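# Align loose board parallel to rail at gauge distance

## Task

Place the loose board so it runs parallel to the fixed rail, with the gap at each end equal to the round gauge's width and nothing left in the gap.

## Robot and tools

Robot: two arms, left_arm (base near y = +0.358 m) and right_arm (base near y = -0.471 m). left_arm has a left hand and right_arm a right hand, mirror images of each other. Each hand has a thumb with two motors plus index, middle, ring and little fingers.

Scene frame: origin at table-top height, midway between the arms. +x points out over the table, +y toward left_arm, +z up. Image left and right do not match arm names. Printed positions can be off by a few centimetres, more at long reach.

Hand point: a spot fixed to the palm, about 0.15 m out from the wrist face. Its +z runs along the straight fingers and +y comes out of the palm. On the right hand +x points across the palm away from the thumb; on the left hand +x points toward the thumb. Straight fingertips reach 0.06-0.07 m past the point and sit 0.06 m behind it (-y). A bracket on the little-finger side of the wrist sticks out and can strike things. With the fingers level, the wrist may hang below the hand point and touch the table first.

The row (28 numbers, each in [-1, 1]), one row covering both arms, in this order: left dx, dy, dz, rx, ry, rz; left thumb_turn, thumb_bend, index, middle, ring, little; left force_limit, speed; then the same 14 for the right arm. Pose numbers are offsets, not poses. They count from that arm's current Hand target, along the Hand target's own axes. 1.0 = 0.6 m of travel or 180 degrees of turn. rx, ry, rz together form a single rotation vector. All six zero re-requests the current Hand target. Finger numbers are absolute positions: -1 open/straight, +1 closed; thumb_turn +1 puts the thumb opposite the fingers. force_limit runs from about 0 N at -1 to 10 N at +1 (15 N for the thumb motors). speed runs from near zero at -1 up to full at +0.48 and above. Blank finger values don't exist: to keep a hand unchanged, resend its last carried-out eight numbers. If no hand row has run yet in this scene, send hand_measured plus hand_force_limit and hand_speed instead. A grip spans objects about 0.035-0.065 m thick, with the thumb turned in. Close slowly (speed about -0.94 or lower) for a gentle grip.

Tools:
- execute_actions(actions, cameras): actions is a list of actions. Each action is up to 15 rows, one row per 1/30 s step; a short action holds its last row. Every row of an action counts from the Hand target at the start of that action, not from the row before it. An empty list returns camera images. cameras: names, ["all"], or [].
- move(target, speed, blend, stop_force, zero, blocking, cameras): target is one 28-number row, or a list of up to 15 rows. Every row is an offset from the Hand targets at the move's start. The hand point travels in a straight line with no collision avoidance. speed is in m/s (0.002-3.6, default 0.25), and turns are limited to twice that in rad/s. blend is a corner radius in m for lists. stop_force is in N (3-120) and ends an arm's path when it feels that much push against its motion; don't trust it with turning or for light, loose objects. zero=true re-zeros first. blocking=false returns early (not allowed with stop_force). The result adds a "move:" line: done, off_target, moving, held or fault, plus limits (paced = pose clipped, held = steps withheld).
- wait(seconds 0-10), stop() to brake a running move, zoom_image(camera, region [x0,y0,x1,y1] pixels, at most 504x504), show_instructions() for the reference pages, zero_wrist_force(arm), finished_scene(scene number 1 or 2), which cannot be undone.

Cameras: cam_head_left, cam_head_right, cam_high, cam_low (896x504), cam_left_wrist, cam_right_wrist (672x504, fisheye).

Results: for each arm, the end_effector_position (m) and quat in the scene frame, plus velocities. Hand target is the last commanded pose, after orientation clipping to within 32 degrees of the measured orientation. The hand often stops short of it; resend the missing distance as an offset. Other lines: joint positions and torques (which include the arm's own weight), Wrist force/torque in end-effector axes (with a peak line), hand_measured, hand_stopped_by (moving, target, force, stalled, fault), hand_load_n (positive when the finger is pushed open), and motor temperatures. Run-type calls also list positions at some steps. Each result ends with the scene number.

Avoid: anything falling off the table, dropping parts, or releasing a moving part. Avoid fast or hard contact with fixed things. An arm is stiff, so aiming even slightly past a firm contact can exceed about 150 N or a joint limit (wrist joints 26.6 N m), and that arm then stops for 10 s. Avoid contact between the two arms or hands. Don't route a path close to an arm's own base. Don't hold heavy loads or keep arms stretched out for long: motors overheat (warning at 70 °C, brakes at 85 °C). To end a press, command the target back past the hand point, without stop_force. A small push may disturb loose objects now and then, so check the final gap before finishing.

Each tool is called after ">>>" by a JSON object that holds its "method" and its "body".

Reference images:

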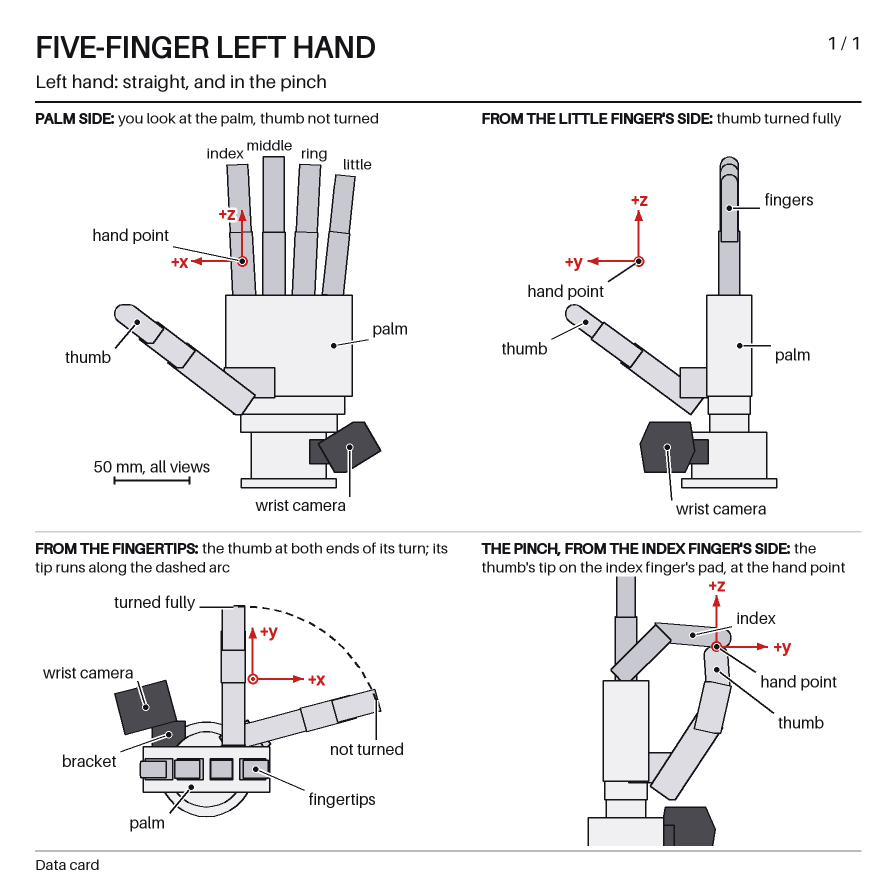

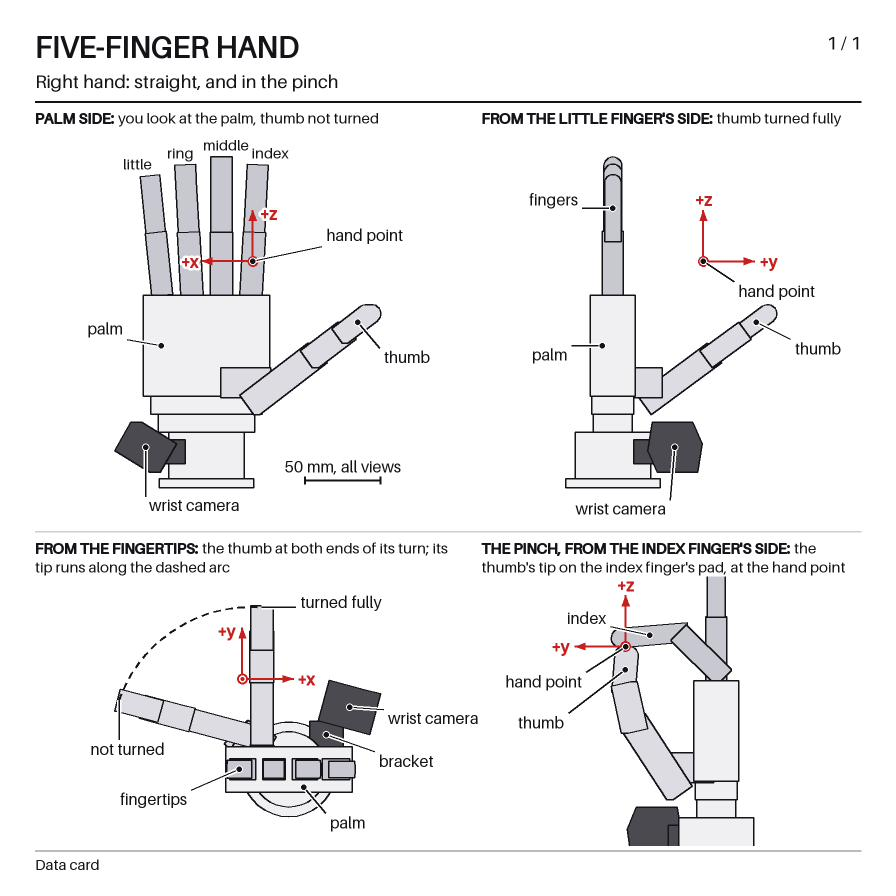

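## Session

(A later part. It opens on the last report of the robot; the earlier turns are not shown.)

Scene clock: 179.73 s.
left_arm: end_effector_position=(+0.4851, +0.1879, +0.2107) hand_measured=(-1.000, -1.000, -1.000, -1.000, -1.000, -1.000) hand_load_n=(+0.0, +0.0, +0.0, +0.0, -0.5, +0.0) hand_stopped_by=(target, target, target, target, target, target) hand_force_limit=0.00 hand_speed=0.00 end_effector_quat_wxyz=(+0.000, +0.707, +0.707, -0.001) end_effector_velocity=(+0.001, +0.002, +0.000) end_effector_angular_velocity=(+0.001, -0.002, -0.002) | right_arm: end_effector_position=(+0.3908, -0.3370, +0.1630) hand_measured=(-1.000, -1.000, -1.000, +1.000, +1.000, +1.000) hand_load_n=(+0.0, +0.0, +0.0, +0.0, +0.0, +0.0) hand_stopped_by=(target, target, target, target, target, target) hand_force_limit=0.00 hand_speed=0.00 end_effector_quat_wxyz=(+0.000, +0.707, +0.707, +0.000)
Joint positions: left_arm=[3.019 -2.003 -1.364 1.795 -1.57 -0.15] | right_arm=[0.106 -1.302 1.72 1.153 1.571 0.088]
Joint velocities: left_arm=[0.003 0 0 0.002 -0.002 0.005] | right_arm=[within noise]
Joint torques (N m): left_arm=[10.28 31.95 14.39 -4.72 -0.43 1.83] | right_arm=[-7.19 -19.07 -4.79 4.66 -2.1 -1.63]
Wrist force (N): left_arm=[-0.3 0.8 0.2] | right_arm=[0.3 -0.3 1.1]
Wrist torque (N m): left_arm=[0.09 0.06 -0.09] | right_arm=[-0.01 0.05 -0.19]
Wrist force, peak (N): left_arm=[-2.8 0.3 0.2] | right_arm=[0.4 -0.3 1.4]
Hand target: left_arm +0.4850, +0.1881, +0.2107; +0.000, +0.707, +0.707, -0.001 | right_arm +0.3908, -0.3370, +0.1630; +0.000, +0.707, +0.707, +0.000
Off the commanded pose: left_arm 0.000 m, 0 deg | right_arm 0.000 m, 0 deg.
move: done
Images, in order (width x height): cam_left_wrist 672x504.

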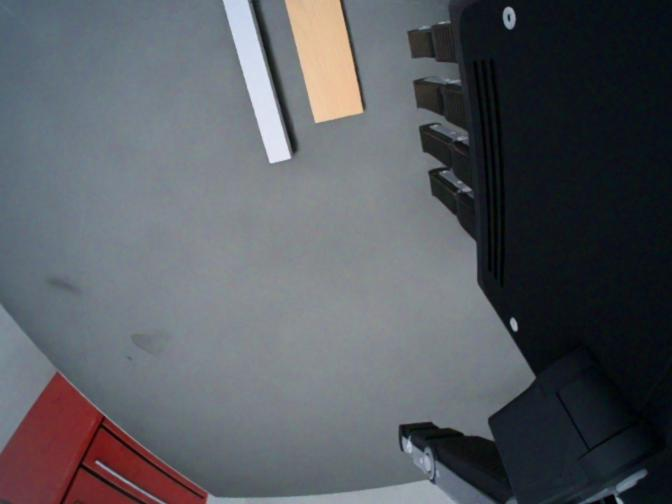

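>>> {"method": "move", "body": {"target": [[-0.1132,-0.0035,0.0795,0,0,0,-1,-1,-1,1,1,1,0,0,0.2283,0.1237,0,0,0,0,-1,-1,-1,1,1,1,0,0],[-0.1132,-0.0035,0.2295,0,0,0,-1,-1,-1,1,1,1,0,0,0.2283,0.1237,0,0,0,0,-1,-1,-1,1,1,1,0,0],[-0.1132,0.0257,0.2295,0,0,0,-1,-1,-1,1,1,1,0,0,0.2283,0.1237,0,0,0,0,-1,-1,-1,1,1,1,0,0]], "speed": [0.25,0.12,0.02]}}

>>> {"method": "move", "body": {"target": [[0,-0.03,0,0,0,0,-1,-1,-1,1,1,1,0,0,0,0,0,0,0,0,-1,-1,-1,1,1,1,0,0],[0.15,-0.06,-0.15,0,0,0,-1,-1,-1,1,1,1,0,0,0,0,0,0,0,0,-1,-1,-1,1,1,1,0,0],[0.15,-0.06,-0.15,0,0,0,-1,-1,-1,1,1,1,0,0,0.1418,0.008,0,0,0,0,-1,-1,-1,1,1,1,0,0],[0.15,-0.06,-0.15,0,0,0,-1,-1,-1,1,1,1,0,0,0.1418,0.008,0.15,0,0,0,-1,-1,-1,1,1,1,0,0]], "speed": [0.1,0.2,0.2,0.15], "blend": [0.005,0.02,0.01,0]}}

Scene clock: 202.17 s.
left_arm: end_effector_position=(+0.5005, +0.1200, +0.0730) hand_measured=(-1.000, -1.000, -1.000, +1.000, +1.000, +1.000) hand_load_n=(+0.0, +0.0, +0.0, +0.0, +0.0, +0.0) hand_stopped_by=(target, target, target, target, target, target) hand_force_limit=0.00 hand_speed=0.00 end_effector_quat_wxyz=(+0.000, +0.707, +0.707, -0.001) end_effector_velocity=(-0.003, +0.001, -0.001) end_effector_angular_velocity=(+0.002, +0.005, +0.000) | right_arm: end_effector_position=(+0.4651, -0.2001, +0.1630) hand_measured=(-1.000, -1.000, -1.000, +1.000, +1.000, +1.000) hand_load_n=(-0.5, +0.0, +0.0, +0.0, +0.0, +0.0) hand_stopped_by=(target, target, target, target, target, target) hand_force_limit=0.00 hand_speed=0.00 end_effector_quat_wxyz=(+0.000, +0.707, +0.707, +0.000)
Joint positions: left_arm=[2.889 -2.222 -1.389 2.039 -1.57 -0.28] | right_arm=[0.373 -0.992 1.263 1.3 1.571 0.355]
Joint velocities: left_arm=[0 0.002 -0.007 0 0 0] | right_arm=[within noise]
Joint torques (N m): left_arm=[-0.79 50.48 3.69 -0.96 -1.37 -0.19] | right_arm=[4.5 -32.94 -25.82 5.06 -1.76 2.09]
Wrist force (N): left_arm=[-0.2 0.2 0.3] | right_arm=[0.4 -0.2 1.5]
Wrist torque (N m): left_arm=[0.06 0.05 -0.24] | right_arm=[-0.03 0.04 -0.05]
Wrist force, peak (N): left_arm=[-0.7 0.5 -1.4] | right_arm=[2.1 1.1 1.8]
Hand target: left_arm +0.5004, +0.1200, +0.0730; +0.000, +0.707, +0.707, -0.001 | right_arm +0.4651, -0.2001, +0.1630; +0.000, +0.707, +0.707, +0.000
Off the commanded pose: left_arm 0.000 m, 0 deg | right_arm 0.000 m, 0 deg.
move: done

Scene clock: 204.50 s.
left_arm: end_effector_position=(+0.4644, +0.2101, +0.1630) hand_measured=(-1.000, -1.000, -1.000, +1.000, +1.000, +1.000) hand_load_n=(+0.0, -0.5, +0.0, +0.0, +0.0, +0.0) hand_stopped_by=(target, target, target, target, target, target) hand_force_limit=0.00 hand_speed=0.00 end_effector_quat_wxyz=(+0.000, +0.707, +0.707, -0.001) | right_arm: end_effector_position=(+0.4699, -0.1150, +0.0730) hand_measured=(-1.000, -1.000, -1.000, +1.000, +1.000, +1.000) hand_load_n=(+0.0, +0.0, +0.0, +0.0, +0.5, +0.0) hand_stopped_by=(target, target, target, target, target, target) hand_force_limit=0.00 hand_speed=0.00 end_effector_quat_wxyz=(+0.000, +0.707, +0.707, +0.000)
Joint positions: left_arm=[3.062 -1.97 -1.539 1.938 -1.57 -0.106] | right_arm=[0.513 -0.781 1.142 1.21 1.571 0.495]
Joint torques (N m): left_arm=[4.49 27.65 31.57 -3.05 1.94 1.72] | right_arm=[3.98 -58.21 -15.76 0.25 -1.68 2.11]
Wrist force (N): left_arm=[0.0 0.2 0.3] | right_arm=[0.3 -0.3 1.6]
Wrist torque (N m): left_arm=[0.03 0.03 0.00] | right_arm=[-0.07 0.01 -0.09]
Wrist force, peak (N): left_arm=[-1.7 -0.6 1.6] | right_arm=[0.0 -0.3 3.0]
Hand target: left_arm +0.4644, +0.2101, +0.1630; +0.000, +0.707, +0.707, -0.001 | right_arm +0.4700, -0.1150, +0.0730; +0.000, +0.707, +0.707, +0.000
Off the commanded pose: left_arm 0.000 m, 0 deg | right_arm 0.000 m, 0 deg.
move: done

>>> {"method": "move", "body": {"target": [0,0,0,0,0,0,-1,-1,-1,1,1,1,0,0,0,0.0287,0,0,0,0,-1,-1,-1,1,1,1,0,0], "speed": 0.02}}

>>> {"method": "move", "body": {"target": [[0,0,-0.08,0,0,0,-1,-1,-1,-1,-1,-1,0,0,0,-0.03,0,0,0,0,-1,-1,-1,1,1,1,0,0],[0,0,-0.08,0,0,0,-1,-1,-1,-1,-1,-1,0,0,-0.17,-0.06,-0.15,0,0,0,-1,-1,-1,1,1,1,0,0],[-0.5002,0.0095,-0.08,0,0,0,-1,-1,-1,-1,-1,-1,0,0,-0.37,-0.16,-0.15,0,0,0,-1,-1,-1,1,1,1,0,0]], "speed": [0.15,0.25,0.25], "cameras": ["cam_left_wrist","cam_high"]}}

>>> {"method": "zoom_image", "body": {"camera": "cam_left_wrist", "region": [235, 95, 315, 145]}}

>>> {"method": "zoom_image", "body": {"camera": "cam_left_wrist", "region": [290, 100, 370, 150]}}

>>> {"method": "zoom_image", "body": {"camera": "cam_left_wrist", "region": [320, 310, 400, 360]}}

>>> {"method": "move", "body": {"target": [0.4633,0.025,0,0,0,0,-1,-1,-1,-1,-1,-1,0,0,0,0,0,0,0,0,-1,-1,-1,1,1,1,0,0], "speed": 0.25, "cameras": ["cam_left_wrist"]}}

>>> {"method": "zoom_image", "body": {"camera": "cam_left_wrist", "region": [290, 100, 370, 150]}}

>>> {"method": "zoom_image", "body": {"camera": "cam_left_wrist", "region": [235, 95, 315, 145]}}

Scene clock: 216.53 s.
left_arm: end_effector_position=(+0.4644, +0.2101, +0.1630) hand_measured=(-1.000, -1.000, -1.000, +1.000, +1.000, +1.000) hand_load_n=(+0.0, +0.0, +0.0, +0.0, +0.0, +0.0) hand_stopped_by=(target, target, target, target, target, target) hand_force_limit=0.00 hand_speed=0.00 end_effector_quat_wxyz=(+0.000, +0.707, +0.707, -0.001) | right_arm: end_effector_position=(+0.4873, -0.1150, +0.0729) hand_measured=(-1.000, -1.000, -1.000, +1.000, +1.000, +1.000) hand_load_n=(+0.0, +0.0, +0.0, +0.0, +0.0, +0.0) hand_stopped_by=(target, target, target, target, target, target) hand_force_limit=0.00 hand_speed=0.00 end_effector_quat_wxyz=(+0.000, +0.707, +0.707, +0.000) end_effector_velocity=(-0.002, +0.000, +0.000) end_effector_angular_velocity=(-0.002, +0.004, +0.001)
Joint positions: left_arm=[3.062 -1.97 -1.539 1.938 -1.57 -0.106] | right_arm=[0.499 -0.748 1.082 1.237 1.571 0.48]
Joint velocities: left_arm=[within noise] | right_arm=[0.001 -0.002 0.006 0 0 0]
Joint torques (N m): left_arm=[4.89 39.48 30.74 -3.94 1.92 1.52] | right_arm=[3.86 -67.26 -5.76 0.56 -1.77 0.72]
Wrist force (N): left_arm=[-0.1 0.3 0.1] | right_arm=[0.2 -0.4 1.5]
Wrist torque (N m): left_arm=[0.06 0.04 -0.01] | right_arm=[-0.06 0.03 -0.07]
Wrist force, peak (N): left_arm=[-0.6 0.5 0.1] | right_arm=[0.1 -0.4 1.9]
Hand target: left_arm +0.4644, +0.2101, +0.1630; +0.000, +0.707, +0.707, -0.001 | right_arm +0.4872, -0.1150, +0.0730; +0.000, +0.707, +0.707, +0.000
Off the commanded pose: left_arm 0.000 m, 0 deg | right_arm 0.000 m, 0 deg.
move: done

Scene clock: 219.97 s.
left_arm: end_effector_position=(+0.4702, -0.0899, +0.2113) hand_measured=(-1.000, -1.000, -1.000, -1.000, -1.000, -1.000) hand_load_n=(+0.0, +0.0, +0.0, -0.5, +0.0, +0.0) hand_stopped_by=(target, target, target, target, target, target) hand_force_limit=0.00 hand_speed=0.00 end_effector_quat_wxyz=(+0.000, +0.707, +0.707, -0.001) end_effector_velocity=(+0.001, -0.001, +0.001) end_effector_angular_velocity=(-0.003, -0.004, +0.002) | right_arm: end_effector_position=(+0.3910, -0.3369, +0.1630) hand_measured=(-1.000, -1.000, -1.000, +1.000, +1.000, +1.000) hand_load_n=(+0.0, +0.0, +0.0, +0.0, +0.5, +0.5) hand_stopped_by=(target, target, target, target, target, target) hand_force_limit=0.00 hand_speed=0.00 end_effector_quat_wxyz=(+0.000, +0.707, +0.707, +0.000)
Joint positions: left_arm=[2.53 -2.467 -0.59 1.486 -1.57 -0.639] | right_arm=[0.106 -1.302 1.719 1.153 1.571 0.088]
Joint velocities: left_arm=[0 -0.002 0.006 0.002 0 -0.002] | right_arm=[within noise]
Joint torques (N m): left_arm=[-7.32 36.43 31.59 -3.26 -0.98 -0.84] | right_arm=[-7.08 -25.22 -10.74 5.17 -2.16 -1.38]
Wrist force (N): left_arm=[-0.5 0.8 0.0] | right_arm=[0.5 -0.2 1.2]
Wrist torque (N m): left_arm=[0.13 0.06 -0.24] | right_arm=[-0.02 0.01 -0.19]
Wrist force, peak (N): left_arm=[-2.2 0.4 0.3] | right_arm=[1.6 0.0 2.7]
Hand target: left_arm +0.4701, -0.0900, +0.2112; +0.000, +0.707, +0.707, -0.001 | right_arm +0.3910, -0.3369, +0.1630; +0.000, +0.707, +0.707, +0.000
Off the commanded pose: left_arm 0.000 m, 0 deg | right_arm 0.000 m, 0 deg.
move: done
Images, in order (width x height): cam_high 896x504, cam_left_wrist 672x504.

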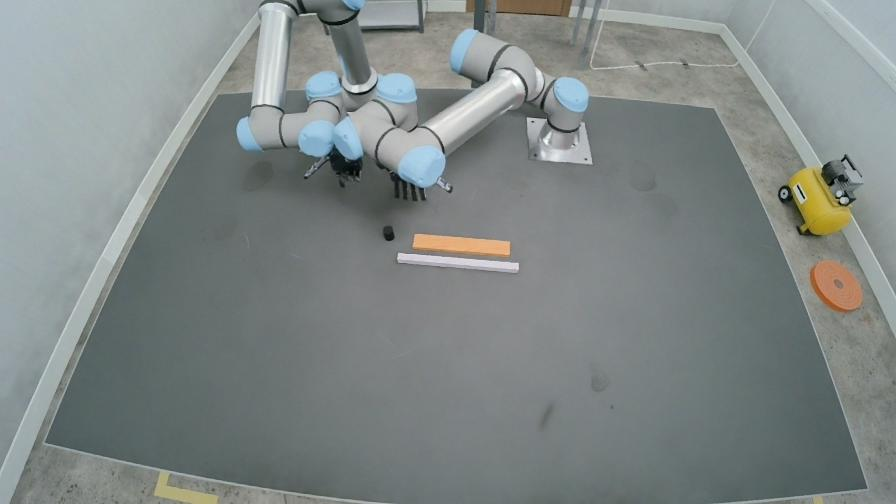

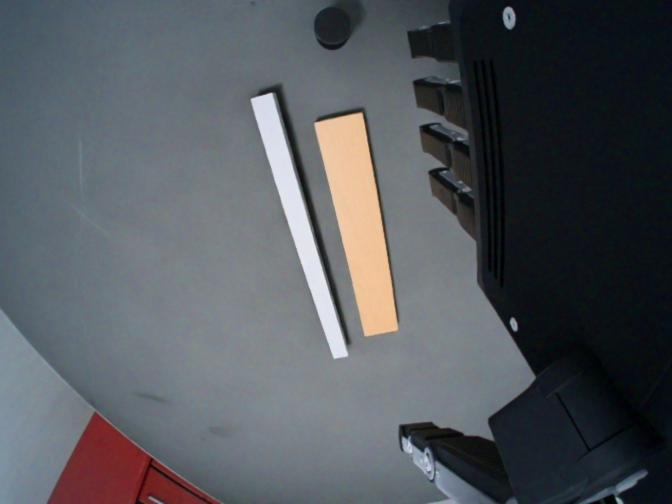

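Scaled by 6.300 from the camera's 672x504 image, which has a finer 960x720 frame.

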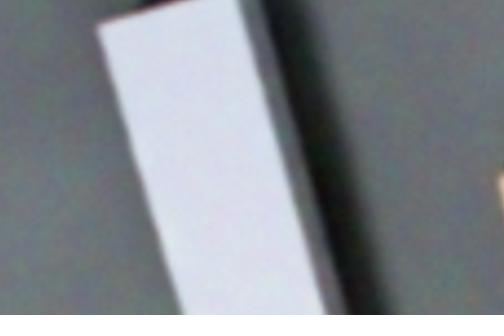

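Scaled by 6.300 from the camera's 672x504 image, which has a finer 960x720 frame.

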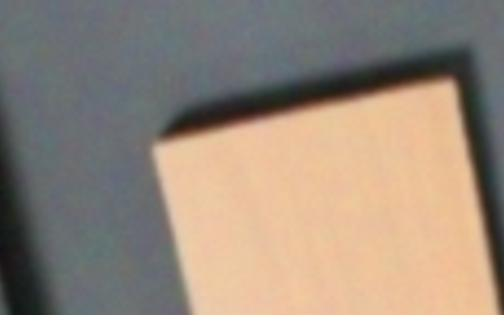

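Scaled by 6.300 from the camera's 672x504 image, which has a finer 960x720 frame.

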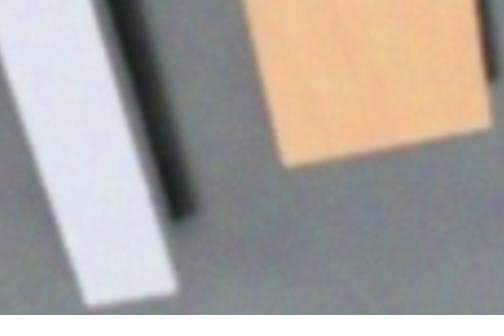

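Scene clock: 221.57 s.
left_arm: end_effector_position=(+0.4852, +0.1879, +0.2110) hand_measured=(-1.000, -1.000, -1.000, -1.000, -1.000, -1.000) hand_load_n=(+0.0, +0.0, +0.0, +0.0, +0.5, +0.0) hand_stopped_by=(target, target, target, target, target, target) hand_force_limit=0.00 hand_speed=0.00 end_effector_quat_wxyz=(+0.000, +0.707, +0.707, -0.001) end_effector_velocity=(+0.001, +0.001, +0.000) end_effector_angular_velocity=(+0.000, -0.001, -0.003) | right_arm: end_effector_position=(+0.3910, -0.3369, +0.1630) hand_measured=(-1.000, -1.000, -1.000, +1.000, +1.000, +1.000) hand_load_n=(+0.0, +0.0, +0.0, +0.0, +0.0, +0.0) hand_stopped_by=(target, target, target, target, target, target) hand_force_limit=0.00 hand_speed=0.00 end_effector_quat_wxyz=(+0.000, +0.707, +0.707, +0.000)
Joint positions: left_arm=[3.019 -2.003 -1.363 1.795 -1.57 -0.15] | right_arm=[0.106 -1.302 1.719 1.153 1.571 0.088]
Joint velocities: left_arm=[0.003 0 0.001 0.001 0 0.005] | right_arm=[within noise]
Joint torques (N m): left_arm=[9.67 32.76 14.19 -4.83 -0.17 1.59] | right_arm=[-7 -18.75 -5.12 5 -2.22 -1.69]
Wrist force (N): left_arm=[-0.3 0.5 0.4] | right_arm=[0.3 0.0 0.9]
Wrist torque (N m): left_arm=[0.03 0.06 -0.08] | right_arm=[0.03 0.05 -0.19]
Wrist force, peak (N): left_arm=[-2.5 0.5 0.1] | right_arm=[0.6 -0.3 1.3]
Hand target: left_arm +0.4852, +0.1880, +0.2110; +0.000, +0.707, +0.707, -0.001 | right_arm +0.3910, -0.3369, +0.1630; +0.000, +0.707, +0.707, +0.000
Off the commanded pose: left_arm 0.000 m, 0 deg | right_arm 0.000 m, 0 deg.
move: done
Images, in order (width x height): cam_left_wrist 672x504.

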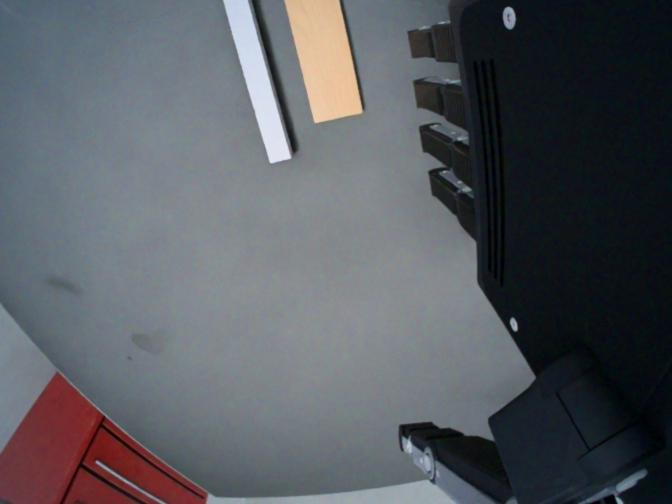

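Scaled by 6.300 from the camera's 672x504 image, which has a finer 960x720 frame.

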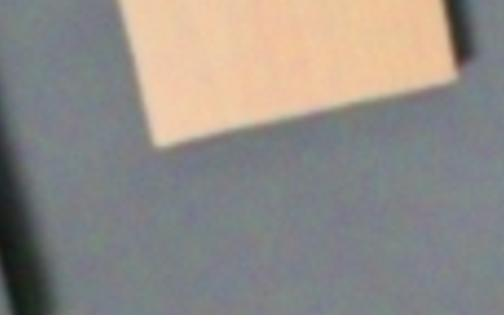

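Scaled by 6.300 from the camera's 672x504 image, which has a finer 960x720 frame.

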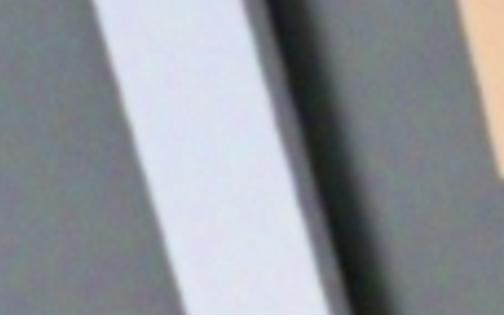

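>>> {"method": "finished_scene", "body": {"scene": 2}}

The scene is finished: the task was done.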